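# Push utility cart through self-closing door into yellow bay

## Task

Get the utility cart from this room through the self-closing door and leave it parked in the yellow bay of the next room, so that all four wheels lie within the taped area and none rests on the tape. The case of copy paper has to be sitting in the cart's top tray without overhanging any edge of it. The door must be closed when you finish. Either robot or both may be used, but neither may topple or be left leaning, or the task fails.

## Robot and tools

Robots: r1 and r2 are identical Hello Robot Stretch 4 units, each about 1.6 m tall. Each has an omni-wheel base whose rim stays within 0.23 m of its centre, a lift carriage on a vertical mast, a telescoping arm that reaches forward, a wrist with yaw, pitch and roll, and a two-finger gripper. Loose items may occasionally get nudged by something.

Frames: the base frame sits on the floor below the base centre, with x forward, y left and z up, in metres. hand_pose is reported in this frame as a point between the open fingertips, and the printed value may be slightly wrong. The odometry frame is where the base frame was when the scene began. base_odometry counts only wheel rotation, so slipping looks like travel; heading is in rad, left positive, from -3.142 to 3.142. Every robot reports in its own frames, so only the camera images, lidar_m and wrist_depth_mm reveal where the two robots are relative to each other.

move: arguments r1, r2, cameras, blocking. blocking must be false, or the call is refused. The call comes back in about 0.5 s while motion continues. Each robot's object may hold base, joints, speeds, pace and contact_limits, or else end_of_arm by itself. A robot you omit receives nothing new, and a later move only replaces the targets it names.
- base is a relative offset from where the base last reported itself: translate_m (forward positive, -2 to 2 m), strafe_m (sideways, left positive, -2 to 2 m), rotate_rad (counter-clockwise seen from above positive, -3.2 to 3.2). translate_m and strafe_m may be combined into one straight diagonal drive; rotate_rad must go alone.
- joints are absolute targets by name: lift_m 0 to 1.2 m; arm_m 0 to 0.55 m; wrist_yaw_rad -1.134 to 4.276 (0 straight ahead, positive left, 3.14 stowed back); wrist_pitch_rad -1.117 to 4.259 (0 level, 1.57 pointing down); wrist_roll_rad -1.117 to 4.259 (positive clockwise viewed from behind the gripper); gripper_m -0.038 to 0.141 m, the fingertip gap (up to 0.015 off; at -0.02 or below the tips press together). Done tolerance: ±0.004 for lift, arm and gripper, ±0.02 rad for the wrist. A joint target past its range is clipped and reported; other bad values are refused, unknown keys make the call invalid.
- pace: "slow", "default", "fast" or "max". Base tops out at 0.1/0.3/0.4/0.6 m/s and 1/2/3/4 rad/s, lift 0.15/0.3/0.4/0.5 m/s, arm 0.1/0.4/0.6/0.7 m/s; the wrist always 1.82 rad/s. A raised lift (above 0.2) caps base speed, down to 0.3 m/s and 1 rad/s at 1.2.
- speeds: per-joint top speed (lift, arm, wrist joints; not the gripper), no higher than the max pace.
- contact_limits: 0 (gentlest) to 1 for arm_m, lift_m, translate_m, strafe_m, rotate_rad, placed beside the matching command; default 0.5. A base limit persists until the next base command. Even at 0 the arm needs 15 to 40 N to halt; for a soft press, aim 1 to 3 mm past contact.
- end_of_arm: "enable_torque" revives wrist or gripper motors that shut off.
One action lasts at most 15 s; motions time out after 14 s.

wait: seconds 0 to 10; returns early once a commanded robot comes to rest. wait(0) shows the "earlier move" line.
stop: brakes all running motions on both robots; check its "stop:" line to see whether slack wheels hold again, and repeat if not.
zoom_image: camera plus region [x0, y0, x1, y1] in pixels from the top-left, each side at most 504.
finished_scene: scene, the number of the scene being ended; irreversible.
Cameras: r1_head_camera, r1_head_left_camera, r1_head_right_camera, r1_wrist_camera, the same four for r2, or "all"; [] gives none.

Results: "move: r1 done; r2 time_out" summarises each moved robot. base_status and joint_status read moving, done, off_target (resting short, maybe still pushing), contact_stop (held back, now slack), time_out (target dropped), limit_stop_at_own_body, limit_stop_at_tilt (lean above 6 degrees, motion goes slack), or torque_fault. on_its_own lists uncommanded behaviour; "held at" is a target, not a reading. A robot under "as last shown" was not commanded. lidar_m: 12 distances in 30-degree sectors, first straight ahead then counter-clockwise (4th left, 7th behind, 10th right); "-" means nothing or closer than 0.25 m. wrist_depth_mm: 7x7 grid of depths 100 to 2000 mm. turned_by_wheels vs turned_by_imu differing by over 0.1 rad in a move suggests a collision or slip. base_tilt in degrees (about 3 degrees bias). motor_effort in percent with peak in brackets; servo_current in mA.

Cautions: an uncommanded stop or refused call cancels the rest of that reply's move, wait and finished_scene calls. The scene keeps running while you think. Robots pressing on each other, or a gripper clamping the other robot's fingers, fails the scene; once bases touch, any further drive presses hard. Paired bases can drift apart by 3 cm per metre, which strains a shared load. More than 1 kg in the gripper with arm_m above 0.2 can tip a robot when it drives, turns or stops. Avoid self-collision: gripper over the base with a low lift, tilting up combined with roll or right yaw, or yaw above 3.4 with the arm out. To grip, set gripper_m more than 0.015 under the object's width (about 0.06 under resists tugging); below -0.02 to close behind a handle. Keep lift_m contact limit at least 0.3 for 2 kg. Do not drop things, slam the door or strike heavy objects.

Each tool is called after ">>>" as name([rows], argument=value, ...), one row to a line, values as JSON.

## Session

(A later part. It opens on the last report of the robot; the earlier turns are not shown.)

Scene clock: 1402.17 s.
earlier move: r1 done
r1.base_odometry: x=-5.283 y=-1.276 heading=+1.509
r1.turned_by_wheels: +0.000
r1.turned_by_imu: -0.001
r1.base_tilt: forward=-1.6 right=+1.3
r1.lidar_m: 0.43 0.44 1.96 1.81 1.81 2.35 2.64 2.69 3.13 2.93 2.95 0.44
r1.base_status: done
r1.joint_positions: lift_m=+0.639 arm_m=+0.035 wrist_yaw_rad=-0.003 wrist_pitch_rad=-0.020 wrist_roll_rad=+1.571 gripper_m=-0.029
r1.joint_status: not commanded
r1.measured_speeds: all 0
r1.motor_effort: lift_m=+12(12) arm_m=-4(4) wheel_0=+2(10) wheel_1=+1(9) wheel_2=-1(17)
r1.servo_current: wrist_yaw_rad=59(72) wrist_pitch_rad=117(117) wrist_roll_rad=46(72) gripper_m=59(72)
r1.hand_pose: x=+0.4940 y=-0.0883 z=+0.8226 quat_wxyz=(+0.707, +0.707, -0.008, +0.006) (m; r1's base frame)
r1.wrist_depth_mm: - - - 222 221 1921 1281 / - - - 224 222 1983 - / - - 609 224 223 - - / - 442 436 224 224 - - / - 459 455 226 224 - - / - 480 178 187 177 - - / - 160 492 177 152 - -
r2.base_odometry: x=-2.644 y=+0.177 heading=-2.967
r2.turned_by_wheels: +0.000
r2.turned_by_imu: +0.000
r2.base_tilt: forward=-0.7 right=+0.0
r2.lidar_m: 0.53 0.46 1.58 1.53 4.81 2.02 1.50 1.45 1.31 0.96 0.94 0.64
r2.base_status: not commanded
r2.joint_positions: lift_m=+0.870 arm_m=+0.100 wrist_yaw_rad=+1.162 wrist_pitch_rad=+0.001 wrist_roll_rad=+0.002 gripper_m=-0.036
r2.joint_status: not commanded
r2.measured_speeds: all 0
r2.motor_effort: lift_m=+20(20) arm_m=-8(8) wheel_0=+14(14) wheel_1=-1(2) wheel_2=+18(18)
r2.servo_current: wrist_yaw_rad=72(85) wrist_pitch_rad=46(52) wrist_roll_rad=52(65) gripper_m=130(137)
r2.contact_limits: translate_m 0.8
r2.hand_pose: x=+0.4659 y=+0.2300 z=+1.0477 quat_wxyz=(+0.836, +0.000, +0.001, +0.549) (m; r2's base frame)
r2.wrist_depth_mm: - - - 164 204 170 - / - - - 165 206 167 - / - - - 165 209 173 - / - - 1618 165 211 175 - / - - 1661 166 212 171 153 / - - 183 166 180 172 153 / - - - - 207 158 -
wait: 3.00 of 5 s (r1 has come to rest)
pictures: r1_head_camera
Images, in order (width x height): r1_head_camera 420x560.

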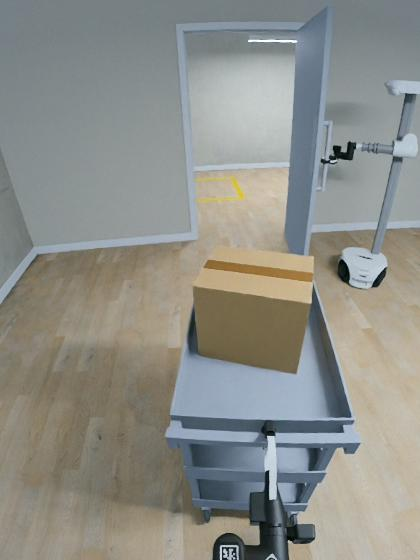

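>>> move(blocking=false, cameras=[], r1={"base":{"strafe_m":0.05,"translate_m":0.6}})

>>> wait(seconds=5, cameras=["r1_head_camera"])

Scene clock: 1410.33 s.
move: r1 moving
r1.base_odometry: x=-5.283 y=-1.244 heading=+1.509
r1.turned_by_wheels: +0.000
r1.turned_by_imu: +0.000
r1.base_tilt: forward=-1.6 right=+1.3
r1.lidar_m: 0.40 0.48 1.95 1.80 1.83 2.35 2.65 2.72 3.13 2.92 2.97 0.45
r1.base_status: translate_m moving; strafe_m moving
r1.joint_positions: lift_m=+0.639 arm_m=+0.035 wrist_yaw_rad=-0.003 wrist_pitch_rad=-0.020 wrist_roll_rad=+1.571 gripper_m=-0.029
r1.joint_status: not commanded
r1.measured_speeds: translate_m=+0.122 strafe_m=+0.010 rotate_rad=+0.004 lift_m=+0.000 arm_m=+0.000 wrist_yaw_rad=+0.000 wrist_pitch_rad=+0.000 wrist_roll_rad=+0.000
r1.motor_effort: lift_m=+12(12) arm_m=+4(4) wheel_0=+6(9) wheel_1=+7(7) wheel_2=-12(16)
r1.servo_current: wrist_yaw_rad=39(59) wrist_pitch_rad=117(117) wrist_roll_rad=59(59) gripper_m=65(65)
r1.hand_pose: x=+0.4939 y=-0.0884 z=+0.8226 quat_wxyz=(+0.707, +0.707, -0.008, +0.006) (m; r1's base frame)
r1.wrist_depth_mm: - - - 222 221 1921 1281 / - - - 222 222 1921 - / - - 597 223 222 - - / - 439 436 224 223 - - / - 462 449 225 224 - - / - 480 177 187 176 - - / - 161 488 180 160 - -
r2: as last shown
r2.turned_by_imu: +0.001
r2.base_tilt: forward=-0.6 right=+0.0
r2.lidar_m: 0.50 0.46 1.52 1.52 4.83 2.01 1.48 1.45 1.29 0.98 0.95 0.66
r2.motor_effort: lift_m=+20(20) arm_m=-7(8) wheel_0=+14(14) wheel_1=-1(2) wheel_2=+17(18)
r2.servo_current: wrist_yaw_rad=78(85) wrist_pitch_rad=39(46) wrist_roll_rad=46(59) gripper_m=130(137)
r2.contact_limits: translate_m 0.8
r2.wrist_depth_mm: - - - 164 205 170 - / - - - 164 206 167 - / - - - 165 209 173 - / - - 1618 165 211 175 - / - - 1576 166 212 171 153 / - - 183 166 180 172 154 / - - - - 207 158 -
pictures: none
No camera images: "cameras" was empty.

Scene clock: 1413.33 s.
earlier move: r1 done
r1.base_odometry: x=-5.295 y=-0.674 heading=+1.509
r1.turned_by_wheels: +0.000
r1.turned_by_imu: +0.000
r1.base_tilt: forward=-1.6 right=+1.3
r1.lidar_m: 0.41 0.45 1.95 1.81 1.86 2.36 3.26 3.29 3.12 2.92 2.94 0.46
r1.base_status: done
r1.joint_positions: lift_m=+0.639 arm_m=+0.035 wrist_yaw_rad=-0.003 wrist_pitch_rad=-0.020 wrist_roll_rad=+1.571 gripper_m=-0.029
r1.joint_status: not commanded
r1.measured_speeds: all 0
r1.motor_effort: lift_m=+12(12) arm_m=+1(4) wheel_0=+1(9) wheel_1=+2(9) wheel_2=+0(17)
r1.servo_current: wrist_yaw_rad=52(72) wrist_pitch_rad=117(124) wrist_roll_rad=59(72) gripper_m=59(72)
r1.hand_pose: x=+0.4940 y=-0.0882 z=+0.8226 quat_wxyz=(+0.707, +0.707, -0.008, +0.006) (m; r1's base frame)
r1.wrist_depth_mm: - - - 216 216 1863 1281 / - - - 219 217 - - / - - 430 222 220 - - / - 439 436 223 220 - - / - 466 452 224 224 - - / - - 179 187 175 - - / - 161 504 183 152 597 -
r2.base_odometry: x=-2.644 y=+0.177 heading=-2.967
r2.turned_by_wheels: +0.000
r2.turned_by_imu: +0.000
r2.base_tilt: forward=-0.7 right=+0.0
r2.lidar_m: 0.53 0.44 1.13 1.65 4.79 2.02 1.52 1.45 1.31 0.97 0.94 0.65
r2.base_status: not commanded
r2.joint_positions: lift_m=+0.870 arm_m=+0.100 wrist_yaw_rad=+1.162 wrist_pitch_rad=+0.001 wrist_roll_rad=+0.002 gripper_m=-0.036
r2.joint_status: not commanded
r2.measured_speeds: all 0
r2.motor_effort: lift_m=+20(20) arm_m=-8(8) wheel_0=+14(14) wheel_1=-2(2) wheel_2=+18(18)
r2.servo_current: wrist_yaw_rad=78(85) wrist_pitch_rad=52(52) wrist_roll_rad=59(59) gripper_m=137(137)
r2.contact_limits: translate_m 0.8
r2.hand_pose: x=+0.4659 y=+0.2300 z=+1.0477 quat_wxyz=(+0.836, +0.000, +0.001, +0.549) (m; r2's base frame)
r2.wrist_depth_mm: - - - 164 205 170 - / - - - 165 206 167 - / - - - 165 210 173 - / - - - 166 212 175 - / - - 1808 166 212 171 153 / - - 183 167 180 171 153 / - - - - 207 158 -
wait: 3.00 of 5 s (r1 has come to rest)
pictures: r1_head_camera
Images, in order (width x height): r1_head_camera 420x560.

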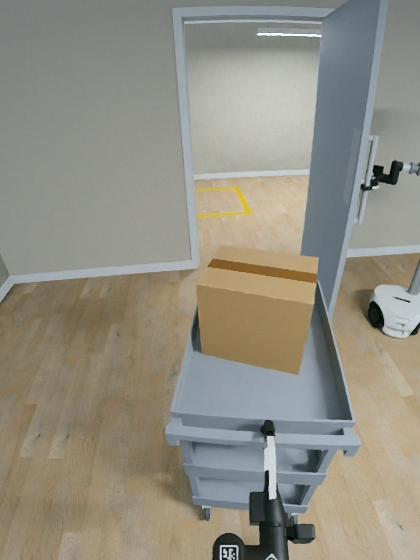

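>>> move(blocking=false, cameras=[], r1={"base":{"strafe_m":-0.04,"translate_m":0.6}})

>>> wait(seconds=5, cameras=["r1_head_camera"])

Scene clock: 1420.93 s.
move: r1 moving
r1.base_odometry: x=-5.291 y=-0.643 heading=+1.509
r1.turned_by_wheels: +0.001
r1.turned_by_imu: +0.000
r1.base_tilt: forward=-1.6 right=+1.3
r1.lidar_m: 0.42 0.44 1.96 1.81 1.83 2.32 3.29 3.32 3.12 2.91 2.93 0.45
r1.base_status: translate_m moving; strafe_m moving
r1.joint_positions: lift_m=+0.639 arm_m=+0.035 wrist_yaw_rad=-0.003 wrist_pitch_rad=-0.020 wrist_roll_rad=+1.571 gripper_m=-0.029
r1.joint_status: not commanded
r1.measured_speeds: translate_m=+0.119 strafe_m=-0.008 rotate_rad=+0.002 lift_m=+0.000 arm_m=+0.000 wrist_yaw_rad=+0.002 wrist_pitch_rad=+0.000 wrist_roll_rad=+0.000
r1.motor_effort: lift_m=+12(12) arm_m=+4(4) wheel_0=+11(11) wheel_1=+7(7) wheel_2=-10(16)
r1.servo_current: wrist_yaw_rad=46(65) wrist_pitch_rad=111(117) wrist_roll_rad=52(59) gripper_m=65(65)
r1.hand_pose: x=+0.4940 y=-0.0882 z=+0.8226 quat_wxyz=(+0.707, +0.707, -0.008, +0.006) (m; r1's base frame)
r1.wrist_depth_mm: - - - 216 214 1983 1308 / - - - 218 216 - - / - - 430 220 219 - - / - 442 433 221 220 - - / - 466 452 224 223 - - / - - 179 187 223 - - / - 161 500 160 159 - -
r2: as last shown
r2.turned_by_imu: +0.001
r2.base_tilt: forward=-0.6 right=+0.0
r2.lidar_m: 0.51 0.45 1.12 1.94 4.83 2.03 1.50 1.45 1.28 0.99 0.95 0.64
r2.motor_effort: lift_m=+20(20) arm_m=-8(8) wheel_0=+14(14) wheel_1=-1(2) wheel_2=+18(18)
r2.servo_current: wrist_yaw_rad=59(78) wrist_pitch_rad=39(46) wrist_roll_rad=59(59) gripper_m=124(137)
r2.contact_limits: translate_m 0.8
r2.wrist_depth_mm: - - - 164 204 170 - / - - - 165 207 167 - / - - - 165 210 173 - / - - - 166 211 174 - / - - 1921 166 213 170 153 / - - 183 166 180 172 154 / - - - - 206 158 -
pictures: none
No camera images: "cameras" was empty.

Scene clock: 1423.93 s.
earlier move: r1 done
r1.base_odometry: x=-5.219 y=-0.078 heading=+1.510
r1.turned_by_wheels: +0.000
r1.turned_by_imu: +0.004
r1.base_tilt: forward=-1.6 right=+1.3
r1.lidar_m: 0.42 0.46 2.05 1.92 1.94 2.50 3.86 3.89 3.04 2.81 1.45 0.45
r1.base_status: done
r1.joint_positions: lift_m=+0.639 arm_m=+0.035 wrist_yaw_rad=+0.001 wrist_pitch_rad=-0.020 wrist_roll_rad=+1.571 gripper_m=-0.029
r1.joint_status: not commanded
r1.measured_speeds: all 0
r1.motor_effort: lift_m=+12(12) arm_m=-4(4) wheel_0=+5(14) wheel_1=+1(10) wheel_2=+2(16)
r1.servo_current: wrist_yaw_rad=39(65) wrist_pitch_rad=124(124) wrist_roll_rad=52(72) gripper_m=59(65)
r1.hand_pose: x=+0.4944 y=-0.0870 z=+0.8226 quat_wxyz=(+0.707, +0.707, -0.007, +0.008) (m; r1's base frame)
r1.wrist_depth_mm: - - - 221 220 - 1255 / 1863 - - 223 221 - - / 1808 - 569 223 222 - - / 1756 442 433 224 223 - - / 1756 462 455 225 224 - - / - 473 182 188 224 - - / - 155 488 178 159 - -
r2.base_odometry: x=-2.644 y=+0.177 heading=-2.967
r2.turned_by_wheels: +0.000
r2.turned_by_imu: +0.000
r2.base_tilt: forward=-0.7 right=+0.0
r2.lidar_m: 0.53 0.44 1.04 4.94 4.83 2.03 1.51 1.47 1.32 0.97 0.94 0.65
r2.base_status: not commanded
r2.joint_positions: lift_m=+0.870 arm_m=+0.100 wrist_yaw_rad=+1.162 wrist_pitch_rad=+0.001 wrist_roll_rad=+0.002 gripper_m=-0.036
r2.joint_status: not commanded
r2.measured_speeds: all 0
r2.motor_effort: lift_m=+20(20) arm_m=-8(8) wheel_0=+14(14) wheel_1=-1(2) wheel_2=+17(18)
r2.servo_current: wrist_yaw_rad=78(85) wrist_pitch_rad=39(46) wrist_roll_rad=39(59) gripper_m=130(137)
r2.contact_limits: translate_m 0.8
r2.hand_pose: x=+0.4659 y=+0.2300 z=+1.0477 quat_wxyz=(+0.836, +0.000, +0.001, +0.549) (m; r2's base frame)
r2.wrist_depth_mm: - - - 165 205 170 - / - - - 164 207 167 - / - - - 165 208 173 - / - - - 165 211 174 - / - - - 166 212 171 153 / - - 184 167 180 172 153 / - - - - 207 158 -
wait: 3.00 of 5 s (r1 has come to rest)
pictures: r1_head_camera
Images, in order (width x height): r1_head_camera 420x560.

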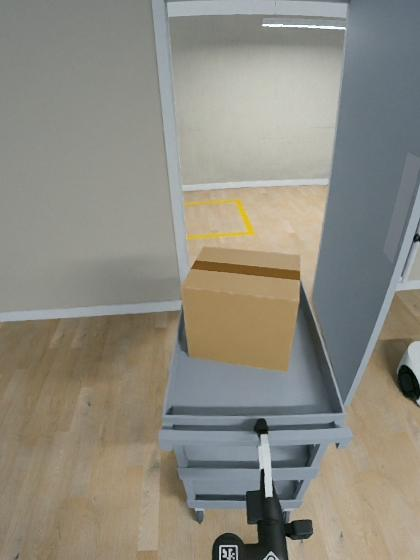

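>>> move(blocking=false, cameras=[], r1={"base":{"strafe_m":0.02,"translate_m":0.6}})

>>> wait(seconds=5, cameras=["r1_head_camera"])

Scene clock: 1430.17 s.
move: r1 moving
r1.base_odometry: x=-5.218 y=-0.046 heading=+1.510
r1.turned_by_wheels: +0.000
r1.turned_by_imu: +0.001
r1.base_tilt: forward=-1.6 right=+1.2
r1.lidar_m: 0.41 0.45 2.06 1.91 1.94 2.47 3.92 3.93 3.02 2.80 1.43 0.46
r1.base_status: translate_m moving; strafe_m moving
r1.joint_positions: lift_m=+0.639 arm_m=+0.035 wrist_yaw_rad=+0.001 wrist_pitch_rad=-0.020 wrist_roll_rad=+1.571 gripper_m=-0.029
r1.joint_status: not commanded
r1.measured_speeds: translate_m=+0.121 strafe_m=+0.005 rotate_rad=-0.004 lift_m=+0.000 arm_m=+0.000 wrist_yaw_rad=+0.000 wrist_pitch_rad=+0.000 wrist_roll_rad=+0.000
r1.motor_effort: lift_m=+12(12) arm_m=+4(4) wheel_0=+8(13) wheel_1=+5(9) wheel_2=-9(13)
r1.servo_current: wrist_yaw_rad=39(59) wrist_pitch_rad=111(117) wrist_roll_rad=59(59) gripper_m=59(65)
r1.hand_pose: x=+0.4943 y=-0.0870 z=+0.8226 quat_wxyz=(+0.707, +0.707, -0.007, +0.008) (m; r1's base frame)
r1.wrist_depth_mm: - - - 223 220 - 1229 / 1808 - - 223 221 1983 - / 1808 - 603 224 222 - - / 1756 439 436 225 224 - - / 1708 462 452 226 224 - - / - 473 178 193 224 - - / - 155 492 177 152 - -
r2: as last shown
r2.turned_by_imu: +0.001
r2.lidar_m: 0.54 0.47 1.03 4.94 4.84 2.03 1.50 1.46 1.31 1.00 0.95 0.65
r2.motor_effort: lift_m=+20(20) arm_m=-8(8) wheel_0=+14(14) wheel_1=-2(2) wheel_2=+17(18)
r2.servo_current: wrist_yaw_rad=65(85) wrist_pitch_rad=39(46) wrist_roll_rad=52(52) gripper_m=124(137)
r2.contact_limits: translate_m 0.8
r2.wrist_depth_mm: - - - 164 205 170 - / - - - 165 206 167 - / - - - 165 209 173 - / - - - 166 211 174 - / - - - 166 212 171 153 / - - 184 167 180 171 153 / - - - - 208 158 -
pictures: none
No camera images: "cameras" was empty.

Scene clock: 1433.17 s.
earlier move: r1 done
r1.base_odometry: x=-5.202 y=+0.523 heading=+1.510
r1.turned_by_wheels: +0.000
r1.turned_by_imu: -0.003
r1.base_tilt: forward=-1.6 right=+1.3
r1.lidar_m: 0.40 0.44 1.79 1.95 1.99 2.56 - 4.43 2.99 2.76 0.81 0.45
r1.base_status: done
r1.joint_positions: lift_m=+0.639 arm_m=+0.035 wrist_yaw_rad=-0.005 wrist_pitch_rad=-0.020 wrist_roll_rad=+1.571 gripper_m=-0.029
r1.joint_status: not commanded
r1.measured_speeds: all 0
r1.motor_effort: lift_m=+12(12) arm_m=-3(4) wheel_0=+0(14) wheel_1=+0(9) wheel_2=+0(15)
r1.servo_current: wrist_yaw_rad=39(65) wrist_pitch_rad=104(117) wrist_roll_rad=72(72) gripper_m=65(65)
r1.hand_pose: x=+0.4938 y=-0.0889 z=+0.8226 quat_wxyz=(+0.707, +0.707, -0.009, +0.005) (m; r1's base frame)
r1.wrist_depth_mm: - - - 238 237 1756 1281 / - - - 236 235 1921 1336 / - - - 233 231 - - / - 449 439 231 229 - - / - 452 449 229 227 - - / - 462 179 187 224 - - / - 155 469 183 152 741 -
r2.base_odometry: x=-2.644 y=+0.177 heading=-2.967
r2.turned_by_wheels: +0.000
r2.turned_by_imu: +0.000
r2.base_tilt: forward=-0.6 right=+0.1
r2.lidar_m: 0.54 0.45 1.18 4.93 4.81 2.05 1.51 1.44 1.32 0.97 0.92 0.64
r2.base_status: not commanded
r2.joint_positions: lift_m=+0.870 arm_m=+0.100 wrist_yaw_rad=+1.162 wrist_pitch_rad=+0.001 wrist_roll_rad=+0.002 gripper_m=-0.036
r2.joint_status: not commanded
r2.measured_speeds: all 0
r2.motor_effort: lift_m=+20(20) arm_m=-8(8) wheel_0=+14(14) wheel_1=-1(2) wheel_2=+18(18)
r2.servo_current: wrist_yaw_rad=65(85) wrist_pitch_rad=39(46) wrist_roll_rad=46(65) gripper_m=130(137)
r2.contact_limits: translate_m 0.8
r2.hand_pose: x=+0.4659 y=+0.2300 z=+1.0477 quat_wxyz=(+0.836, +0.000, +0.001, +0.549) (m; r2's base frame)
r2.wrist_depth_mm: - - - 164 205 170 - / - - - 165 206 167 - / - - - 165 210 173 - / - - - 166 211 174 - / - - - 166 212 171 153 / - - 183 167 180 171 153 / - - - - 207 158 -
wait: 3.00 of 5 s (r1 has come to rest)
pictures: r1_head_camera
Images, in order (width x height): r1_head_camera 420x560.

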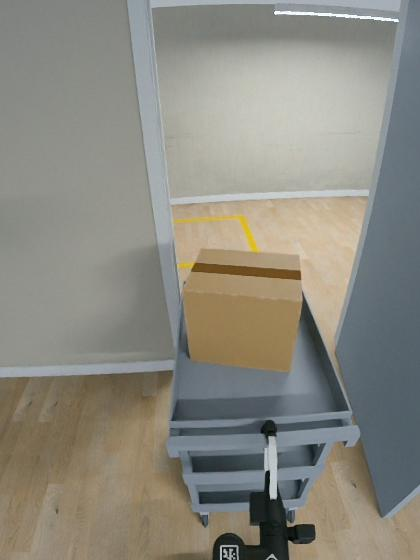

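>>> move(blocking=false, cameras=[], r1={"base":{"strafe_m":0.03,"translate_m":0.6}})

>>> wait(seconds=5, cameras=["r1_head_camera","r1_head_right_camera"])

Scene clock: 1438.03 s.
move: r1 moving
r1.base_odometry: x=-5.202 y=+0.554 heading=+1.510
r1.turned_by_wheels: +0.000
r1.turned_by_imu: +0.000
r1.base_tilt: forward=-1.6 right=+1.3
r1.lidar_m: 0.40 0.43 1.75 1.94 2.00 2.56 - 4.42 2.99 1.25 0.79 0.48
r1.base_status: translate_m moving; strafe_m moving
r1.joint_positions: lift_m=+0.639 arm_m=+0.035 wrist_yaw_rad=-0.005 wrist_pitch_rad=-0.020 wrist_roll_rad=+1.571 gripper_m=-0.029
r1.joint_status: not commanded
r1.measured_speeds: translate_m=+0.121 strafe_m=+0.006 rotate_rad=+0.000 lift_m=+0.000 arm_m=+0.000 wrist_yaw_rad=+0.000 wrist_pitch_rad=+0.000 wrist_roll_rad=+0.000
r1.motor_effort: lift_m=+12(12) arm_m=+4(4) wheel_0=+7(7) wheel_1=+6(8) wheel_2=-12(15)
r1.servo_current: wrist_yaw_rad=46(59) wrist_pitch_rad=104(117) wrist_roll_rad=52(52) gripper_m=59(65)
r1.hand_pose: x=+0.4937 y=-0.0889 z=+0.8226 quat_wxyz=(+0.707, +0.707, -0.009, +0.005) (m; r1's base frame)
r1.wrist_depth_mm: - - - 238 237 1808 1229 / - - - 236 235 1983 1366 / - - - 232 232 - - / - 449 439 230 229 - - / - 452 449 228 227 - - / - 462 177 188 224 - - / - 161 466 177 153 - -
r2: as last shown
r2.base_tilt: forward=-0.7 right=+0.0
r2.lidar_m: 0.52 0.45 1.17 4.92 4.80 2.02 1.51 1.46 1.33 0.97 0.94 0.66
r2.motor_effort: lift_m=+20(20) arm_m=-8(8) wheel_0=+14(14) wheel_1=-2(2) wheel_2=+17(18)
r2.servo_current: wrist_yaw_rad=72(78) wrist_pitch_rad=46(46) wrist_roll_rad=46(52) gripper_m=130(137)
r2.contact_limits: translate_m 0.8
r2.wrist_depth_mm: - - - 164 206 170 - / - - - 165 206 167 - / - - - 165 210 174 - / - - - 166 211 175 - / - - - 166 212 171 153 / - - 184 166 180 172 154 / - - - - 207 159 -
pictures: none
No camera images: "cameras" was empty.

Scene clock: 1441.03 s.
earlier move: r1 done
r1.base_odometry: x=-5.195 y=+1.123 heading=+1.510
r1.turned_by_wheels: +0.000
r1.turned_by_imu: -0.002
r1.base_tilt: forward=-1.6 right=+1.3
r1.lidar_m: 0.42 0.44 1.02 1.97 2.02 2.58 - 4.37 2.94 0.67 0.73 0.47
r1.base_status: done
r1.joint_positions: lift_m=+0.639 arm_m=+0.035 wrist_yaw_rad=-0.005 wrist_pitch_rad=-0.020 wrist_roll_rad=+1.571 gripper_m=-0.029
r1.joint_status: not commanded
r1.measured_speeds: all 0
r1.motor_effort: lift_m=+12(12) arm_m=-3(4) wheel_0=+1(8) wheel_1=+0(8) wheel_2=+1(16)
r1.servo_current: wrist_yaw_rad=46(72) wrist_pitch_rad=111(124) wrist_roll_rad=46(59) gripper_m=59(72)
r1.hand_pose: x=+0.4938 y=-0.0889 z=+0.8226 quat_wxyz=(+0.707, +0.707, -0.009, +0.005) (m; r1's base frame)
r1.wrist_depth_mm: - - - 237 239 1756 1281 / - - - 235 236 1983 1336 / - - - 232 233 - - / - 442 439 230 229 - - / - 452 445 228 229 - - / - 462 180 187 224 - - / - 161 469 184 152 768 -
r2.base_odometry: x=-2.644 y=+0.177 heading=-2.967
r2.turned_by_wheels: +0.000
r2.turned_by_imu: +0.000
r2.base_tilt: forward=-0.7 right=+0.0
r2.lidar_m: 0.52 0.47 3.46 4.93 4.80 2.00 1.50 1.45 1.30 0.98 0.95 0.66
r2.base_status: not commanded
r2.joint_positions: lift_m=+0.870 arm_m=+0.100 wrist_yaw_rad=+1.162 wrist_pitch_rad=+0.001 wrist_roll_rad=+0.002 gripper_m=-0.036
r2.joint_status: not commanded
r2.measured_speeds: all 0
r2.motor_effort: lift_m=+20(20) arm_m=-8(8) wheel_0=+14(14) wheel_1=-1(2) wheel_2=+18(18)
r2.servo_current: wrist_yaw_rad=65(91) wrist_pitch_rad=39(46) wrist_roll_rad=46(65) gripper_m=130(137)
r2.contact_limits: translate_m 0.8
r2.hand_pose: x=+0.4659 y=+0.2300 z=+1.0477 quat_wxyz=(+0.836, +0.000, +0.001, +0.549) (m; r2's base frame)
r2.wrist_depth_mm: - - - 165 206 169 - / - - - 164 206 167 - / - - - 165 209 174 - / - - - 166 211 175 - / - - - 166 212 171 153 / - - 184 166 180 171 153 / - - - - 206 158 -
wait: 3.00 of 5 s (r1 has come to rest)
pictures: r1_head_camera, r1_head_right_camera
Images, in order (width x height): r1_head_camera 420x560, r1_head_right_camera 420x672.

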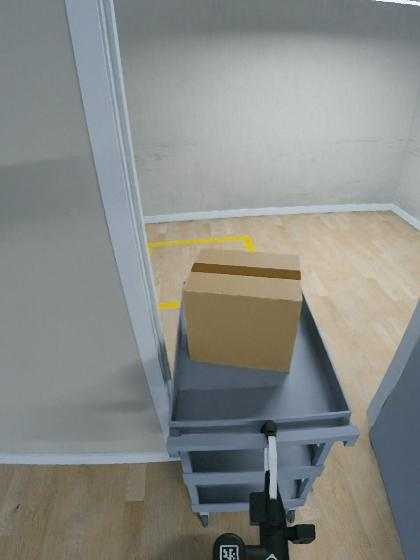

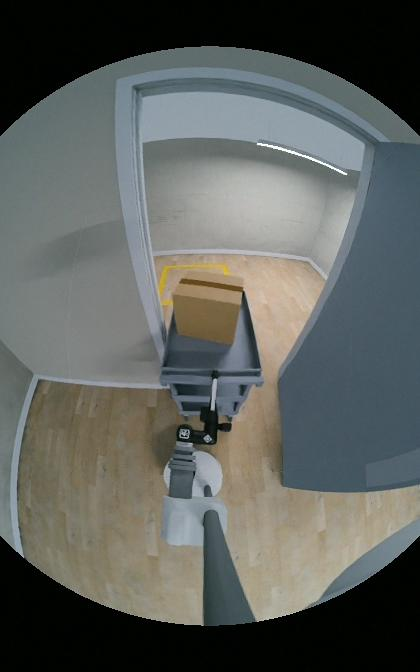

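>>> move(blocking=false, cameras=[], r1={"base":{"strafe_m":-0.03,"translate_m":0.5},"contact_limits":{"translate_m":0.25}})

>>> wait(seconds=5, cameras=["r1_head_camera","r1_head_left_camera"])

Scene clock: 1452.23 s.
move: r1 moving
r1.base_odometry: x=-5.192 y=+1.154 heading=+1.510
r1.turned_by_wheels: +0.000
r1.turned_by_imu: +0.000
r1.base_tilt: forward=-1.6 right=+1.3
r1.lidar_m: 0.43 0.42 0.99 1.98 2.05 2.57 - 4.37 3.02 0.68 0.73 0.46
r1.base_status: translate_m moving; strafe_m moving
r1.joint_positions: lift_m=+0.639 arm_m=+0.035 wrist_yaw_rad=-0.005 wrist_pitch_rad=-0.020 wrist_roll_rad=+1.571 gripper_m=-0.029
r1.joint_status: not commanded
r1.measured_speeds: translate_m=+0.122 strafe_m=-0.006 rotate_rad=+0.001 lift_m=+0.000 arm_m=+0.000 wrist_yaw_rad=+0.000 wrist_pitch_rad=+0.000 wrist_roll_rad=+0.000
r1.motor_effort: lift_m=+12(12) arm_m=+4(4) wheel_0=+9(9) wheel_1=+5(7) wheel_2=-10(16)
r1.servo_current: wrist_yaw_rad=65(65) wrist_pitch_rad=104(117) wrist_roll_rad=52(72) gripper_m=59(65)
r1.contact_limits: translate_m 0.25
r1.hand_pose: x=+0.4937 y=-0.0889 z=+0.8226 quat_wxyz=(+0.707, +0.707, -0.009, +0.005) (m; r1's base frame)
r1.wrist_depth_mm: - - - 239 239 1808 1281 / - - - 236 236 1983 1366 / - - - 233 231 - - / - 445 439 231 229 - - / - 455 449 228 227 - - / - 462 179 193 224 - - / - 161 469 184 152 - -
r2: as last shown
r2.turned_by_imu: +0.001
r2.base_tilt: forward=-0.6 right=+0.0
r2.lidar_m: 0.53 0.45 3.47 4.96 4.84 1.99 1.50 1.45 1.31 0.99 0.94 0.65
r2.motor_effort: lift_m=+20(20) arm_m=-7(8) wheel_0=+14(14) wheel_1=-1(2) wheel_2=+18(18)
r2.servo_current: wrist_yaw_rad=78(85) wrist_pitch_rad=39(46) wrist_roll_rad=46(65) gripper_m=130(137)
r2.contact_limits: translate_m 0.8
r2.wrist_depth_mm: - - - 164 205 169 - / - - - 164 206 167 - / - - - 165 210 174 - / - - - 166 211 175 - / - - - 167 211 171 153 / - - 184 167 180 171 153 / - - - - 206 158 -
pictures: none
No camera images: "cameras" was empty.

Scene clock: 1454.90 s.
earlier move: r1 done
r1.base_odometry: x=-5.135 y=+1.621 heading=+1.511
r1.turned_by_wheels: +0.001
r1.turned_by_imu: +0.004
r1.base_tilt: forward=-1.6 right=+1.3
r1.lidar_m: 0.41 0.34 0.36 0.89 2.12 2.67 - 4.63 0.70 0.67 0.73 0.45
r1.base_status: done
r1.joint_positions: lift_m=+0.639 arm_m=+0.035 wrist_yaw_rad=+0.004 wrist_pitch_rad=-0.020 wrist_roll_rad=+1.571 gripper_m=-0.029
r1.joint_status: not commanded
r1.measured_speeds: all 0
r1.motor_effort: lift_m=+12(12) arm_m=-3(5) wheel_0=+7(13) wheel_1=+1(9) wheel_2=+4(16)
r1.servo_current: wrist_yaw_rad=59(72) wrist_pitch_rad=104(124) wrist_roll_rad=46(72) gripper_m=52(65)
r1.contact_limits: translate_m 0.25
r1.hand_pose: x=+0.4945 y=-0.0864 z=+0.8226 quat_wxyz=(+0.707, +0.707, -0.006, +0.008) (m; r1's base frame)
r1.wrist_depth_mm: - - - 236 234 1808 1255 / - - - 234 232 - 1336 / - - - 233 231 - - / - 445 439 230 229 - - / - 455 445 228 227 - - / - 466 182 193 224 - - / - 161 473 181 151 - -
r2.base_odometry: x=-2.644 y=+0.177 heading=-2.967
r2.turned_by_wheels: +0.000
r2.turned_by_imu: +0.000
r2.base_tilt: forward=-0.7 right=+0.0
r2.lidar_m: 0.53 0.44 3.47 4.92 4.84 2.02 1.49 1.46 1.31 0.98 0.94 0.64
r2.base_status: not commanded
r2.joint_positions: lift_m=+0.870 arm_m=+0.100 wrist_yaw_rad=+1.162 wrist_pitch_rad=+0.001 wrist_roll_rad=+0.002 gripper_m=-0.036
r2.joint_status: not commanded
r2.measured_speeds: all 0
r2.motor_effort: lift_m=+20(20) arm_m=-8(8) wheel_0=+14(14) wheel_1=-1(2) wheel_2=+18(18)
r2.servo_current: wrist_yaw_rad=78(85) wrist_pitch_rad=39(46) wrist_roll_rad=33(65) gripper_m=124(137)
r2.contact_limits: translate_m 0.8
r2.hand_pose: x=+0.4659 y=+0.2300 z=+1.0477 quat_wxyz=(+0.836, +0.000, +0.001, +0.549) (m; r2's base frame)
r2.wrist_depth_mm: - - - 165 205 170 - / - - - 165 206 167 - / - - - 165 209 174 - / - - - 166 211 174 - / - - - 166 212 170 153 / - - 185 167 180 172 153 / - - - - 207 158 -
wait: 2.67 of 5 s (r1 has come to rest)
pictures: r1_head_camera, r1_head_left_camera
Images, in order (width x height): r1_head_camera 420x560, r1_head_left_camera 420x672.

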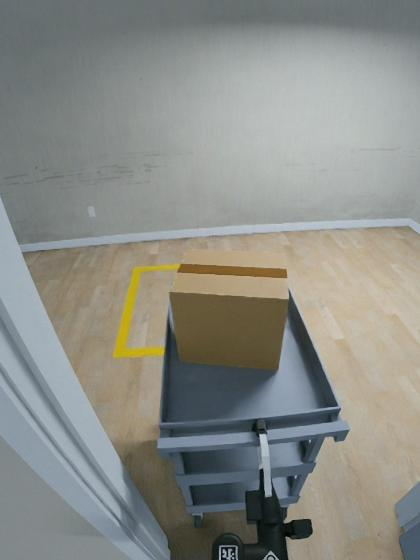

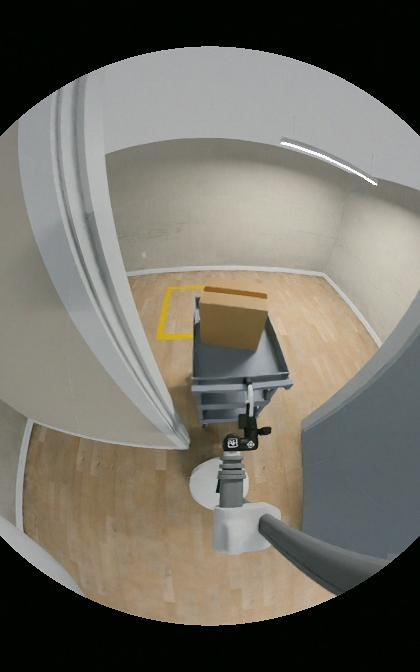

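>>> move(blocking=false, cameras=[], r1={"base":{"strafe_m":-0.12,"translate_m":0.4}})

>>> wait(seconds=5, cameras=["r1_head_camera"])

Scene clock: 1463.27 s.
move: r1 moving
r1.base_odometry: x=-5.124 y=+1.651 heading=+1.512
r1.turned_by_wheels: +0.001
r1.turned_by_imu: +0.002
r1.base_tilt: forward=-1.6 right=+1.2
r1.lidar_m: 0.42 0.35 0.33 0.80 2.12 2.72 - 4.82 0.69 0.66 0.69 0.47
r1.base_status: translate_m moving; strafe_m moving
r1.joint_positions: lift_m=+0.639 arm_m=+0.035 wrist_yaw_rad=+0.004 wrist_pitch_rad=-0.020 wrist_roll_rad=+1.571 gripper_m=-0.029
r1.joint_status: not commanded
r1.measured_speeds: translate_m=+0.121 strafe_m=-0.038 rotate_rad=-0.002 lift_m=+0.000 arm_m=+0.000 wrist_yaw_rad=+0.000 wrist_pitch_rad=+0.000 wrist_roll_rad=+0.000
r1.motor_effort: lift_m=+12(12) arm_m=+4(4) wheel_0=+12(16) wheel_1=+5(7) wheel_2=-10(11)
r1.servo_current: wrist_yaw_rad=65(65) wrist_pitch_rad=117(117) wrist_roll_rad=39(52) gripper_m=65(65)
r1.hand_pose: x=+0.4945 y=-0.0864 z=+0.8226 quat_wxyz=(+0.707, +0.707, -0.006, +0.008) (m; r1's base frame)
r1.wrist_depth_mm: - - - 237 237 1756 1229 / - - - 235 234 1983 1336 / - - - 232 232 - - / - 445 436 230 230 - - / - 449 442 229 226 - - / - 462 180 193 223 - - / - 161 177 181 151 - -
r2: as last shown
r2.lidar_m: 0.53 0.45 3.47 4.91 4.82 2.03 1.52 1.45 1.30 0.95 0.94 0.63
r2.motor_effort: lift_m=+20(20) arm_m=-8(8) wheel_0=+13(14) wheel_1=-1(2) wheel_2=+18(18)
r2.servo_current: wrist_yaw_rad=72(78) wrist_pitch_rad=46(46) wrist_roll_rad=52(52) gripper_m=130(130)
r2.contact_limits: translate_m 0.8
r2.wrist_depth_mm: - - - 164 205 170 - / - - - 165 206 167 - / - - - 165 209 173 - / - - - 166 211 174 - / - - - 166 212 171 153 / - - 183 167 180 172 153 / - - - - 207 158 -
pictures: none
No camera images: "cameras" was empty.

Scene clock: 1465.60 s.
earlier move: r1 done
r1.base_odometry: x=-4.992 y=+2.013 heading=+1.512
r1.turned_by_wheels: +0.000
r1.turned_by_imu: +0.003
r1.base_tilt: forward=-1.6 right=+1.3
r1.lidar_m: 0.37 0.39 2.37 0.34 0.33 2.91 - 0.80 0.62 0.58 2.52 0.48
r1.base_status: done
r1.joint_positions: lift_m=+0.639 arm_m=+0.035 wrist_yaw_rad=+0.004 wrist_pitch_rad=-0.020 wrist_roll_rad=+1.571 gripper_m=-0.029
r1.joint_status: not commanded
r1.measured_speeds: all 0
r1.motor_effort: lift_m=+12(12) arm_m=-4(4) wheel_0=+7(18) wheel_1=+3(8) wheel_2=+3(11)
r1.servo_current: wrist_yaw_rad=52(72) wrist_pitch_rad=117(124) wrist_roll_rad=52(72) gripper_m=59(72)
r1.hand_pose: x=+0.4945 y=-0.0864 z=+0.8226 quat_wxyz=(+0.707, +0.707, -0.006, +0.008) (m; r1's base frame)
r1.wrist_depth_mm: - - - - 279 278 274 / - - - 262 289 1808 1308 / - - - 254 255 - 1397 / - - - 244 244 - - / - 452 442 234 235 - - / - 442 182 194 226 - - / - 160 436 186 148 - -
r2.base_odometry: x=-2.644 y=+0.177 heading=-2.967
r2.turned_by_wheels: +0.000
r2.turned_by_imu: +0.000
r2.base_tilt: forward=-0.7 right=+0.0
r2.lidar_m: 0.52 0.46 3.46 4.93 4.81 2.02 1.53 1.46 1.27 1.00 0.93 0.65
r2.base_status: not commanded
r2.joint_positions: lift_m=+0.870 arm_m=+0.100 wrist_yaw_rad=+1.162 wrist_pitch_rad=+0.001 wrist_roll_rad=+0.002 gripper_m=-0.036
r2.joint_status: not commanded
r2.measured_speeds: all 0
r2.motor_effort: lift_m=+20(20) arm_m=-8(8) wheel_0=+14(14) wheel_1=-2(2) wheel_2=+18(18)
r2.servo_current: wrist_yaw_rad=78(85) wrist_pitch_rad=46(46) wrist_roll_rad=46(59) gripper_m=124(137)
r2.contact_limits: translate_m 0.8
r2.hand_pose: x=+0.4659 y=+0.2300 z=+1.0477 quat_wxyz=(+0.836, +0.000, +0.001, +0.549) (m; r2's base frame)
r2.wrist_depth_mm: - - - 164 205 170 - / - - - 164 207 167 - / - - - 165 210 174 - / - - - 166 211 175 - / - - - 166 212 171 153 / - - 184 167 180 172 154 / - - - - 207 158 -
wait: 2.33 of 5 s (r1 has come to rest)
pictures: r1_head_camera
Images, in order (width x height): r1_head_camera 420x560.

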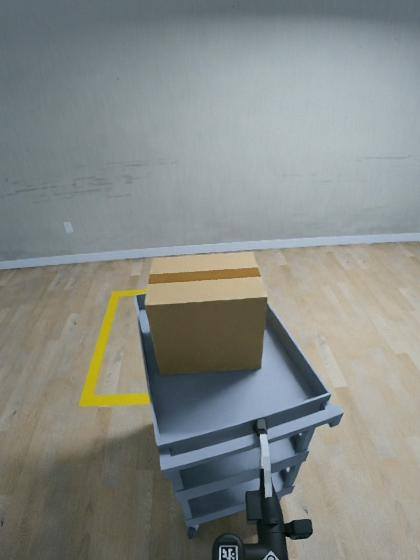

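>>> move(r1={"base":{"translate_m":0.4,"strafe_m":0.08}}, blocking=false, cameras=[])

>>> wait(seconds=3, cameras=["r1_head_camera"])

Scene clock: 1489.03 s.
move: r1 moving
r1.base_odometry: x=-4.996 y=+2.044 heading=+1.512
r1.turned_by_wheels: +0.000
r1.turned_by_imu: +0.000
r1.base_tilt: forward=-1.6 right=+1.3
r1.lidar_m: 0.36 0.35 2.36 0.32 0.33 2.90 - 0.81 0.59 0.58 2.55 0.48
r1.base_status: translate_m moving; strafe_m moving
r1.joint_positions: lift_m=+0.639 arm_m=+0.035 wrist_yaw_rad=+0.003 wrist_pitch_rad=-0.020 wrist_roll_rad=+1.571 gripper_m=-0.029
r1.joint_status: not commanded
r1.measured_speeds: translate_m=+0.121 strafe_m=+0.026 rotate_rad=+0.002 lift_m=+0.000 arm_m=+0.000 wrist_yaw_rad=+0.000 wrist_pitch_rad=+0.000 wrist_roll_rad=+0.000
r1.motor_effort: lift_m=+12(12) arm_m=+4(4) wheel_0=+6(11) wheel_1=+10(10) wheel_2=-9(12)
r1.servo_current: wrist_yaw_rad=46(59) wrist_pitch_rad=117(117) wrist_roll_rad=52(65) gripper_m=52(65)
r1.hand_pose: x=+0.4944 y=-0.0867 z=+0.8226 quat_wxyz=(+0.707, +0.707, -0.006, +0.008) (m; r1's base frame)
r1.wrist_depth_mm: - - - - 289 1576 1138 / - - - - 287 1708 1255 / - - - 258 263 - 1308 / - - - 247 246 - - / - 445 442 234 236 854 - / - 445 178 194 224 - - / - 160 176 163 158 - -
r2: as last shown
r2.lidar_m: 0.53 0.46 3.44 4.97 4.83 2.05 1.51 1.44 1.32 0.99 0.95 0.64
r2.motor_effort: lift_m=+20(20) arm_m=-8(8) wheel_0=+14(14) wheel_1=-1(2) wheel_2=+18(18)
r2.servo_current: wrist_yaw_rad=72(91) wrist_pitch_rad=46(46) wrist_roll_rad=52(59) gripper_m=137(137)
r2.contact_limits: translate_m 0.8
r2.wrist_depth_mm: - - - 164 206 170 - / - - - 164 206 167 - / - - - 165 209 173 - / - - - 165 211 174 - / - - - 167 212 171 153 / - - 183 167 180 171 154 / - - - - 207 158 -
pictures: none
No camera images: "cameras" was empty.

Scene clock: 1491.37 s.
earlier move: r1 done
r1.base_odometry: x=-5.048 y=+2.417 heading=+1.512
r1.turned_by_wheels: +0.000
r1.turned_by_imu: -0.012
r1.base_tilt: forward=-1.6 right=+1.3
r1.lidar_m: 0.37 0.39 2.33 2.17 0.54 0.47 - 0.91 0.75 0.98 2.58 0.48
r1.base_status: done
r1.joint_positions: lift_m=+0.639 arm_m=+0.035 wrist_yaw_rad=-0.007 wrist_pitch_rad=-0.020 wrist_roll_rad=+1.571 gripper_m=-0.029
r1.joint_status: not commanded
r1.measured_speeds: all 0
r1.motor_effort: lift_m=+12(12) arm_m=-4(4) wheel_0=+1(11) wheel_1=-1(10) wheel_2=-1(22)
r1.servo_current: wrist_yaw_rad=72(85) wrist_pitch_rad=111(124) wrist_roll_rad=59(65) gripper_m=59(72)
r1.hand_pose: x=+0.4936 y=-0.0895 z=+0.8226 quat_wxyz=(+0.707, +0.707, -0.010, +0.005) (m; r1's base frame)
r1.wrist_depth_mm: - - - - 282 282 278 / - - - 262 293 1863 1308 / - - - 254 256 - 1397 / - - - 244 243 - - / - 452 449 232 235 - - / - 445 181 188 222 - - / - 154 178 179 151 - -
r2.base_odometry: x=-2.644 y=+0.177 heading=-2.967
r2.turned_by_wheels: +0.000
r2.turned_by_imu: +0.000
r2.base_tilt: forward=-0.7 right=+0.0
r2.lidar_m: 0.53 0.44 3.47 4.94 4.82 2.04 1.51 1.44 1.31 0.96 0.95 0.65
r2.base_status: not commanded
r2.joint_positions: lift_m=+0.870 arm_m=+0.100 wrist_yaw_rad=+1.162 wrist_pitch_rad=+0.001 wrist_roll_rad=+0.002 gripper_m=-0.036
r2.joint_status: not commanded
r2.measured_speeds: all 0
r2.motor_effort: lift_m=+20(20) arm_m=-8(8) wheel_0=+14(15) wheel_1=-2(2) wheel_2=+18(18)
r2.servo_current: wrist_yaw_rad=59(91) wrist_pitch_rad=39(46) wrist_roll_rad=46(59) gripper_m=124(137)
r2.contact_limits: translate_m 0.8
r2.hand_pose: x=+0.4659 y=+0.2300 z=+1.0477 quat_wxyz=(+0.836, +0.000, +0.001, +0.549) (m; r2's base frame)
r2.wrist_depth_mm: - - - 165 206 171 - / - - - 165 206 167 - / - - - 165 209 173 - / - - - 165 211 175 - / - - - 166 211 171 153 / - - 184 167 180 172 153 / - - - - 208 158 -
wait: 2.33 of 3 s (r1 has come to rest)
pictures: r1_head_camera
Images, in order (width x height): r1_head_camera 420x560.

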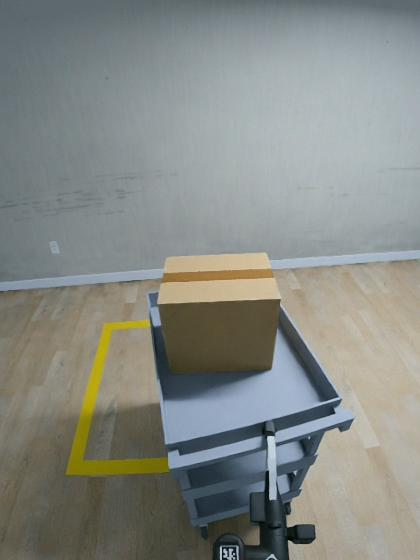

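>>> move(r1={"base":{"strafe_m":-0.2,"translate_m":0.03},"pace":"slow"}, blocking=false, cameras=[])

>>> wait(seconds=4, cameras=[])

>>> move(r1={"base":{"translate_m":0.38,"strafe_m":0.22}}, blocking=false, cameras=[])

>>> wait(seconds=4, cameras=["r1_head_camera"])

Scene clock: 1510.83 s.
move: r1 moving
r1.base_odometry: x=-5.035 y=+2.418 heading=+1.512
r1.turned_by_wheels: +0.000
r1.turned_by_imu: -0.001
r1.base_tilt: forward=-1.6 right=+1.3
r1.lidar_m: 0.38 0.38 2.35 2.19 0.56 0.47 - 0.94 0.74 1.01 2.57 0.45
r1.base_status: translate_m moving; strafe_m moving
r1.joint_positions: lift_m=+0.639 arm_m=+0.035 wrist_yaw_rad=-0.003 wrist_pitch_rad=-0.020 wrist_roll_rad=+1.571 gripper_m=-0.029
r1.joint_status: not commanded
r1.measured_speeds: translate_m=+0.008 strafe_m=-0.051 rotate_rad=+0.001 lift_m=+0.000 arm_m=+0.000 wrist_yaw_rad=+0.000 wrist_pitch_rad=+0.000 wrist_roll_rad=-0.001
r1.motor_effort: lift_m=+12(12) arm_m=+0(4) wheel_0=+12(12) wheel_1=-4(8) wheel_2=-7(7)
r1.servo_current: wrist_yaw_rad=65(72) wrist_pitch_rad=117(117) wrist_roll_rad=46(72) gripper_m=59(65)
r1.hand_pose: x=+0.4940 y=-0.0882 z=+0.8226 quat_wxyz=(+0.707, +0.707, -0.008, +0.006) (m; r1's base frame)
r1.wrist_depth_mm: - - - - 279 277 276 / - - - 258 291 1863 1281 / - - - 252 254 - 1397 / - - - 241 242 - - / - 449 442 233 233 - - / - 439 178 193 224 - - / - 155 178 176 151 - -
r2: as last shown
r2.turned_by_imu: +0.003
r2.lidar_m: 0.52 0.46 3.48 4.95 4.79 2.04 1.49 1.45 1.30 0.99 0.95 0.64
r2.motor_effort: lift_m=+20(20) arm_m=-8(8) wheel_0=+14(14) wheel_1=-1(2) wheel_2=+18(18)
r2.servo_current: wrist_yaw_rad=72(85) wrist_pitch_rad=46(46) wrist_roll_rad=39(65) gripper_m=124(137)
r2.contact_limits: translate_m 0.8
r2.wrist_depth_mm: - - - 165 205 170 - / - - - 165 207 167 - / - - - 165 209 174 - / - - - 165 211 174 - / - - - 166 212 170 153 / - - 184 167 180 171 153 / - - - - 207 158 -
pictures: none
No camera images: "cameras" was empty.

Scene clock: 1513.57 s.
earlier move: r1 done
r1.base_odometry: x=-4.847 y=+2.435 heading=+1.513
r1.turned_by_wheels: +0.001
r1.turned_by_imu: +0.001
r1.base_tilt: forward=-1.6 right=+1.3
r1.lidar_m: 0.34 0.33 2.53 2.31 0.63 0.67 - 0.70 0.58 1.04 2.39 0.49
r1.base_status: done
r1.joint_positions: lift_m=+0.639 arm_m=+0.035 wrist_yaw_rad=+0.008 wrist_pitch_rad=-0.021 wrist_roll_rad=+1.570 gripper_m=-0.029
r1.joint_status: not commanded
r1.measured_speeds: all 0
r1.motor_effort: lift_m=+12(12) arm_m=-4(4) wheel_0=+6(15) wheel_1=-3(8) wheel_2=+6(8)
r1.servo_current: wrist_yaw_rad=52(72) wrist_pitch_rad=104(124) wrist_roll_rad=59(72) gripper_m=65(72)
r1.hand_pose: x=+0.4950 y=-0.0850 z=+0.8227 quat_wxyz=(+0.707, +0.707, -0.004, +0.010) (m; r1's base frame)
r1.wrist_depth_mm: - - - 266 - - 1281 / - - - - 319 320 319 / - - - - - - 1336 / - - - 258 272 - - / - - - 245 249 - - / - 449 182 186 229 - - / - 155 179 181 158 - -
r2.base_odometry: x=-2.644 y=+0.177 heading=-2.967
r2.turned_by_wheels: +0.000
r2.turned_by_imu: +0.000
r2.base_tilt: forward=-0.7 right=+0.0
r2.lidar_m: 0.53 0.44 3.47 4.95 4.83 2.02 1.50 1.47 1.31 1.00 0.94 0.64
r2.base_status: not commanded
r2.joint_positions: lift_m=+0.870 arm_m=+0.100 wrist_yaw_rad=+1.162 wrist_pitch_rad=+0.001 wrist_roll_rad=+0.002 gripper_m=-0.036
r2.joint_status: not commanded
r2.measured_speeds: all 0
r2.motor_effort: lift_m=+20(20) arm_m=-8(8) wheel_0=+14(14) wheel_1=-1(2) wheel_2=+18(18)
r2.servo_current: wrist_yaw_rad=65(85) wrist_pitch_rad=39(52) wrist_roll_rad=33(65) gripper_m=137(137)
r2.contact_limits: translate_m 0.8
r2.hand_pose: x=+0.4659 y=+0.2300 z=+1.0477 quat_wxyz=(+0.836, +0.000, +0.001, +0.549) (m; r2's base frame)
r2.wrist_depth_mm: - - - 164 206 170 - / - - - 165 206 167 - / - - - 165 209 174 - / - - - 165 211 174 - / - - - 166 212 171 153 / - - 184 167 180 172 153 / - - - - 207 158 -
wait: 2.73 of 4 s (r1 has come to rest)
pictures: none
No camera images: "cameras" was empty.

Scene clock: 1514.07 s.
move: r1 moving
r1.base_odometry: x=-4.863 y=+2.467 heading=+1.512
r1.turned_by_wheels: -0.001
r1.turned_by_imu: -0.001
r1.base_tilt: forward=-1.7 right=+1.3
r1.lidar_m: 0.29 0.30 2.52 2.36 0.65 0.65 - 0.71 0.62 1.14 2.39 0.52
r1.base_status: translate_m moving; strafe_m moving
r1.joint_positions: lift_m=+0.639 arm_m=+0.035 wrist_yaw_rad=-0.004 wrist_pitch_rad=-0.021 wrist_roll_rad=+1.570 gripper_m=-0.029
r1.joint_status: not commanded
r1.measured_speeds: translate_m=+0.117 strafe_m=+0.070 rotate_rad=-0.014 lift_m=+0.000 arm_m=+0.000 wrist_yaw_rad=-0.097 wrist_pitch_rad=+0.000 wrist_roll_rad=+0.000
r1.motor_effort: lift_m=+12(12) arm_m=+2(4) wheel_0=+2(5) wheel_1=+8(10) wheel_2=-16(16)
r1.servo_current: wrist_yaw_rad=46(78) wrist_pitch_rad=117(117) wrist_roll_rad=52(65) gripper_m=59(65)
r1.hand_pose: x=+0.4938 y=-0.0887 z=+0.8227 quat_wxyz=(+0.707, +0.707, -0.009, +0.006) (m; r1's base frame)
r1.wrist_depth_mm: - - - - - 1983 1281 / - - - - - 1618 1229 / - - - - 325 1708 1205 / - - - 256 277 1983 1397 / - - - 243 246 - - / - 439 180 187 221 - - / - 163 175 177 160 - -
r2: as last shown
r2.lidar_m: 0.52 0.43 3.48 4.97 4.82 2.03 1.51 1.46 1.32 0.98 0.94 0.62
r2.motor_effort: lift_m=+20(20) arm_m=-8(8) wheel_0=+14(14) wheel_1=-2(2) wheel_2=+18(18)
r2.servo_current: wrist_yaw_rad=52(91) wrist_pitch_rad=39(39) wrist_roll_rad=46(59) gripper_m=130(137)
r2.contact_limits: translate_m 0.8
r2.wrist_depth_mm: - - - 165 206 170 - / - - - 165 207 167 - / - - - 165 210 173 - / - - - 166 211 175 - / - - - 166 213 171 153 / - - 183 167 180 171 154 / - - - - 207 158 -
pictures: none
No camera images: "cameras" was empty.

Scene clock: 1516.37 s.
earlier move: r1 done
r1.base_odometry: x=-5.044 y=+2.828 heading=+1.512
r1.turned_by_wheels: +0.000
r1.turned_by_imu: -0.184
r1.base_tilt: forward=-1.6 right=+1.3
r1.lidar_m: 0.28 0.32 2.27 2.27 1.64 0.92 0.92 1.06 0.98 1.56 2.39 0.51
r1.base_status: done
r1.joint_positions: lift_m=+0.639 arm_m=+0.035 wrist_yaw_rad=-0.003 wrist_pitch_rad=-0.021 wrist_roll_rad=+1.570 gripper_m=-0.029
r1.joint_status: not commanded
r1.measured_speeds: all 0
r1.motor_effort: lift_m=+11(12) arm_m=-4(4) wheel_0=-7(16) wheel_1=-2(12) wheel_2=+0(25)
r1.servo_current: wrist_yaw_rad=59(98) wrist_pitch_rad=111(124) wrist_roll_rad=46(65) gripper_m=52(65)
r1.hand_pose: x=+0.4940 y=-0.0882 z=+0.8229 quat_wxyz=(+0.707, +0.707, -0.008, +0.007) (m; r1's base frame)
r1.wrist_depth_mm: - - - - - 1921 1336 / - - - 320 - 1983 1336 / - - - - 355 359 355 / - - - - 296 1661 1336 / - - - 248 258 1756 521 / - - 177 186 228 - - / - 162 177 183 157 - -
r2.base_odometry: x=-2.644 y=+0.177 heading=-2.967
r2.turned_by_wheels: +0.000
r2.turned_by_imu: +0.000
r2.base_tilt: forward=-0.7 right=+0.0
r2.lidar_m: 0.52 0.45 3.46 4.94 4.84 2.02 1.51 1.45 1.32 0.95 0.96 0.64
r2.base_status: not commanded
r2.joint_positions: lift_m=+0.870 arm_m=+0.100 wrist_yaw_rad=+1.162 wrist_pitch_rad=+0.001 wrist_roll_rad=+0.002 gripper_m=-0.036
r2.joint_status: not commanded
r2.measured_speeds: all 0
r2.motor_effort: lift_m=+20(20) arm_m=-8(8) wheel_0=+14(14) wheel_1=-1(2) wheel_2=+18(18)
r2.servo_current: wrist_yaw_rad=72(91) wrist_pitch_rad=39(46) wrist_roll_rad=39(59) gripper_m=130(137)
r2.contact_limits: translate_m 0.8
r2.hand_pose: x=+0.4659 y=+0.2300 z=+1.0477 quat_wxyz=(+0.836, +0.000, +0.001, +0.549) (m; r2's base frame)
r2.wrist_depth_mm: - - - 164 205 169 - / - - - 164 206 167 - / - - - 165 208 174 - / - - - 166 211 174 - / - - - 167 211 171 153 / - - 184 167 180 172 154 / - - - - 206 158 -
wait: 2.30 of 4 s (r1 has come to rest)
pictures: r1_head_camera
Images, in order (width x height): r1_head_camera 420x560.

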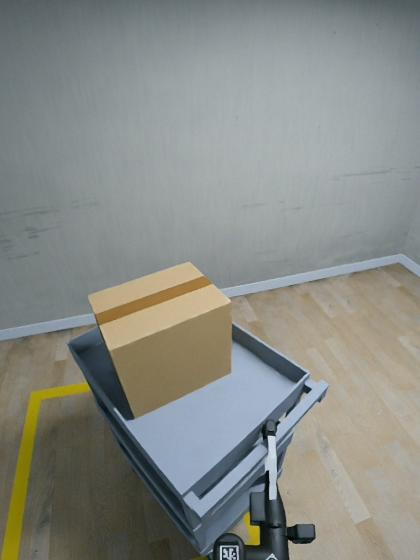

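>>> zoom_image(camera="r1_head_camera", region=[0, 360, 420, 560])

>>> move(blocking=false, cameras=["r1_head_left_camera","r1_head_right_camera"])

Scaled by 1.200 from the camera's 420x560 image, which has a finer 600x800 frame.

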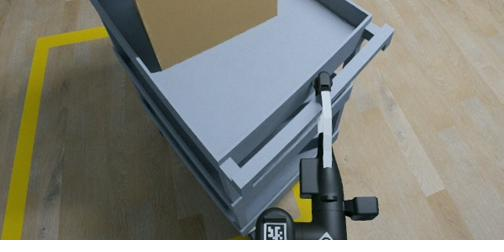

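Scene clock: 1520.47 s.
r1.base_odometry: x=-5.044 y=+2.828 heading=+1.512
r1.turned_by_wheels: +0.000
r1.turned_by_imu: +0.000
r1.base_tilt: forward=-1.6 right=+1.3
r1.lidar_m: 0.28 0.33 2.28 2.29 1.68 0.90 0.92 1.07 0.98 1.55 2.39 0.52
r1.base_status: done
r1.joint_positions: lift_m=+0.639 arm_m=+0.035 wrist_yaw_rad=-0.003 wrist_pitch_rad=-0.021 wrist_roll_rad=+1.570 gripper_m=-0.029
r1.joint_status: not commanded
r1.measured_speeds: all 0
r1.motor_effort: lift_m=+11(12) arm_m=-4(4) wheel_0=-7(16) wheel_1=-2(12) wheel_2=+0(25)
r1.servo_current: wrist_yaw_rad=46(98) wrist_pitch_rad=124(124) wrist_roll_rad=46(65) gripper_m=59(65)
r1.hand_pose: x=+0.4940 y=-0.0882 z=+0.8229 quat_wxyz=(+0.707, +0.707, -0.008, +0.007) (m; r1's base frame)
r1.wrist_depth_mm: - - - - - 1983 1308 / - - - 319 - 1983 1336 / - - - - 353 355 355 / - - - - 296 1708 1366 / - - - 248 252 1708 521 / - - 178 186 228 - - / - 162 176 183 157 - -
r2.base_odometry: x=-2.644 y=+0.177 heading=-2.967
r2.turned_by_wheels: +0.000
r2.turned_by_imu: +0.000
r2.base_tilt: forward=-0.6 right=+0.0
r2.lidar_m: 0.53 0.47 3.46 4.91 4.81 2.01 1.52 1.44 1.29 0.98 0.94 0.67
r2.base_status: not commanded
r2.joint_positions: lift_m=+0.870 arm_m=+0.100 wrist_yaw_rad=+1.162 wrist_pitch_rad=+0.001 wrist_roll_rad=+0.002 gripper_m=-0.036
r2.joint_status: not commanded
r2.measured_speeds: all 0
r2.motor_effort: lift_m=+20(20) arm_m=-8(8) wheel_0=+13(14) wheel_1=-2(2) wheel_2=+18(18)
r2.servo_current: wrist_yaw_rad=72(91) wrist_pitch_rad=39(46) wrist_roll_rad=52(59) gripper_m=130(137)
r2.contact_limits: translate_m 0.8
r2.hand_pose: x=+0.4659 y=+0.2300 z=+1.0477 quat_wxyz=(+0.836, +0.000, +0.001, +0.549) (m; r2's base frame)
r2.wrist_depth_mm: - - - 164 206 170 - / - - - 165 206 167 - / - - - 165 209 174 - / - - - 166 211 175 - / - - - 166 211 171 153 / - - 184 167 180 172 154 / - - - - 207 158 -
pictures: r1_head_left_camera, r1_head_right_camera
Images, in order (width x height): r1_head_left_camera 420x672, r1_head_right_camera 420x672.

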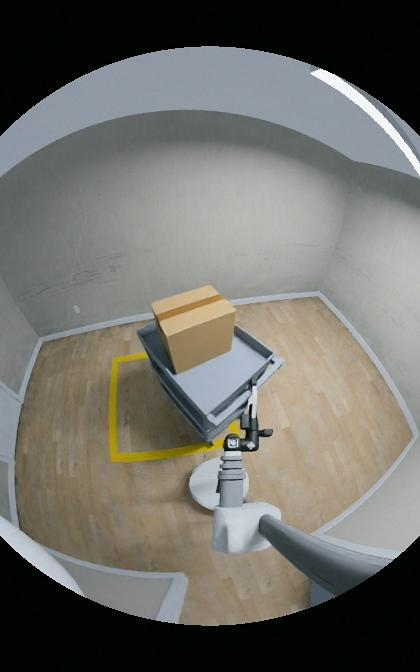

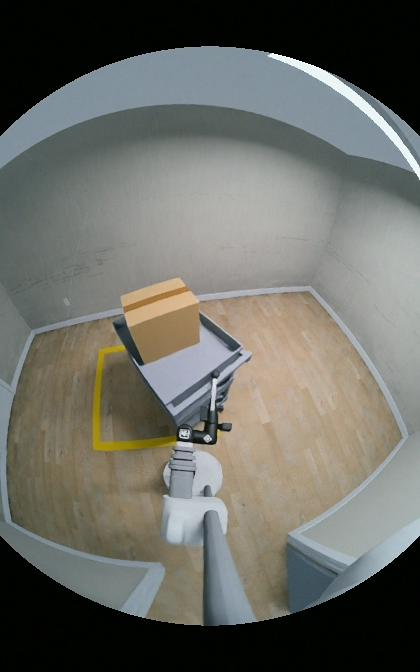

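>>> zoom_image(camera="r1_head_left_camera", region=[90, 300, 330, 500])

>>> zoom_image(camera="r1_head_right_camera", region=[80, 290, 300, 490])

Scaled by 2.100 from the camera's 420x672 image, which has a finer 600x960 frame.

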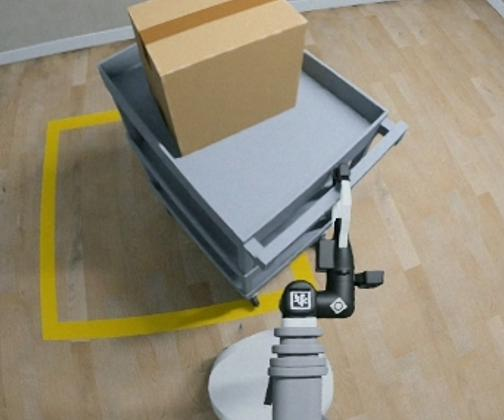

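Scaled by 2.291 from the camera's 420x672 image, which has a finer 600x960 frame.

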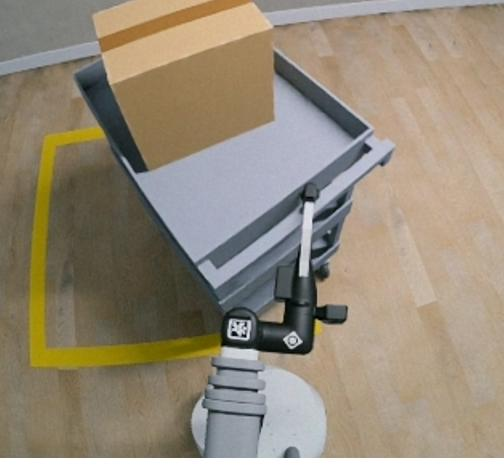

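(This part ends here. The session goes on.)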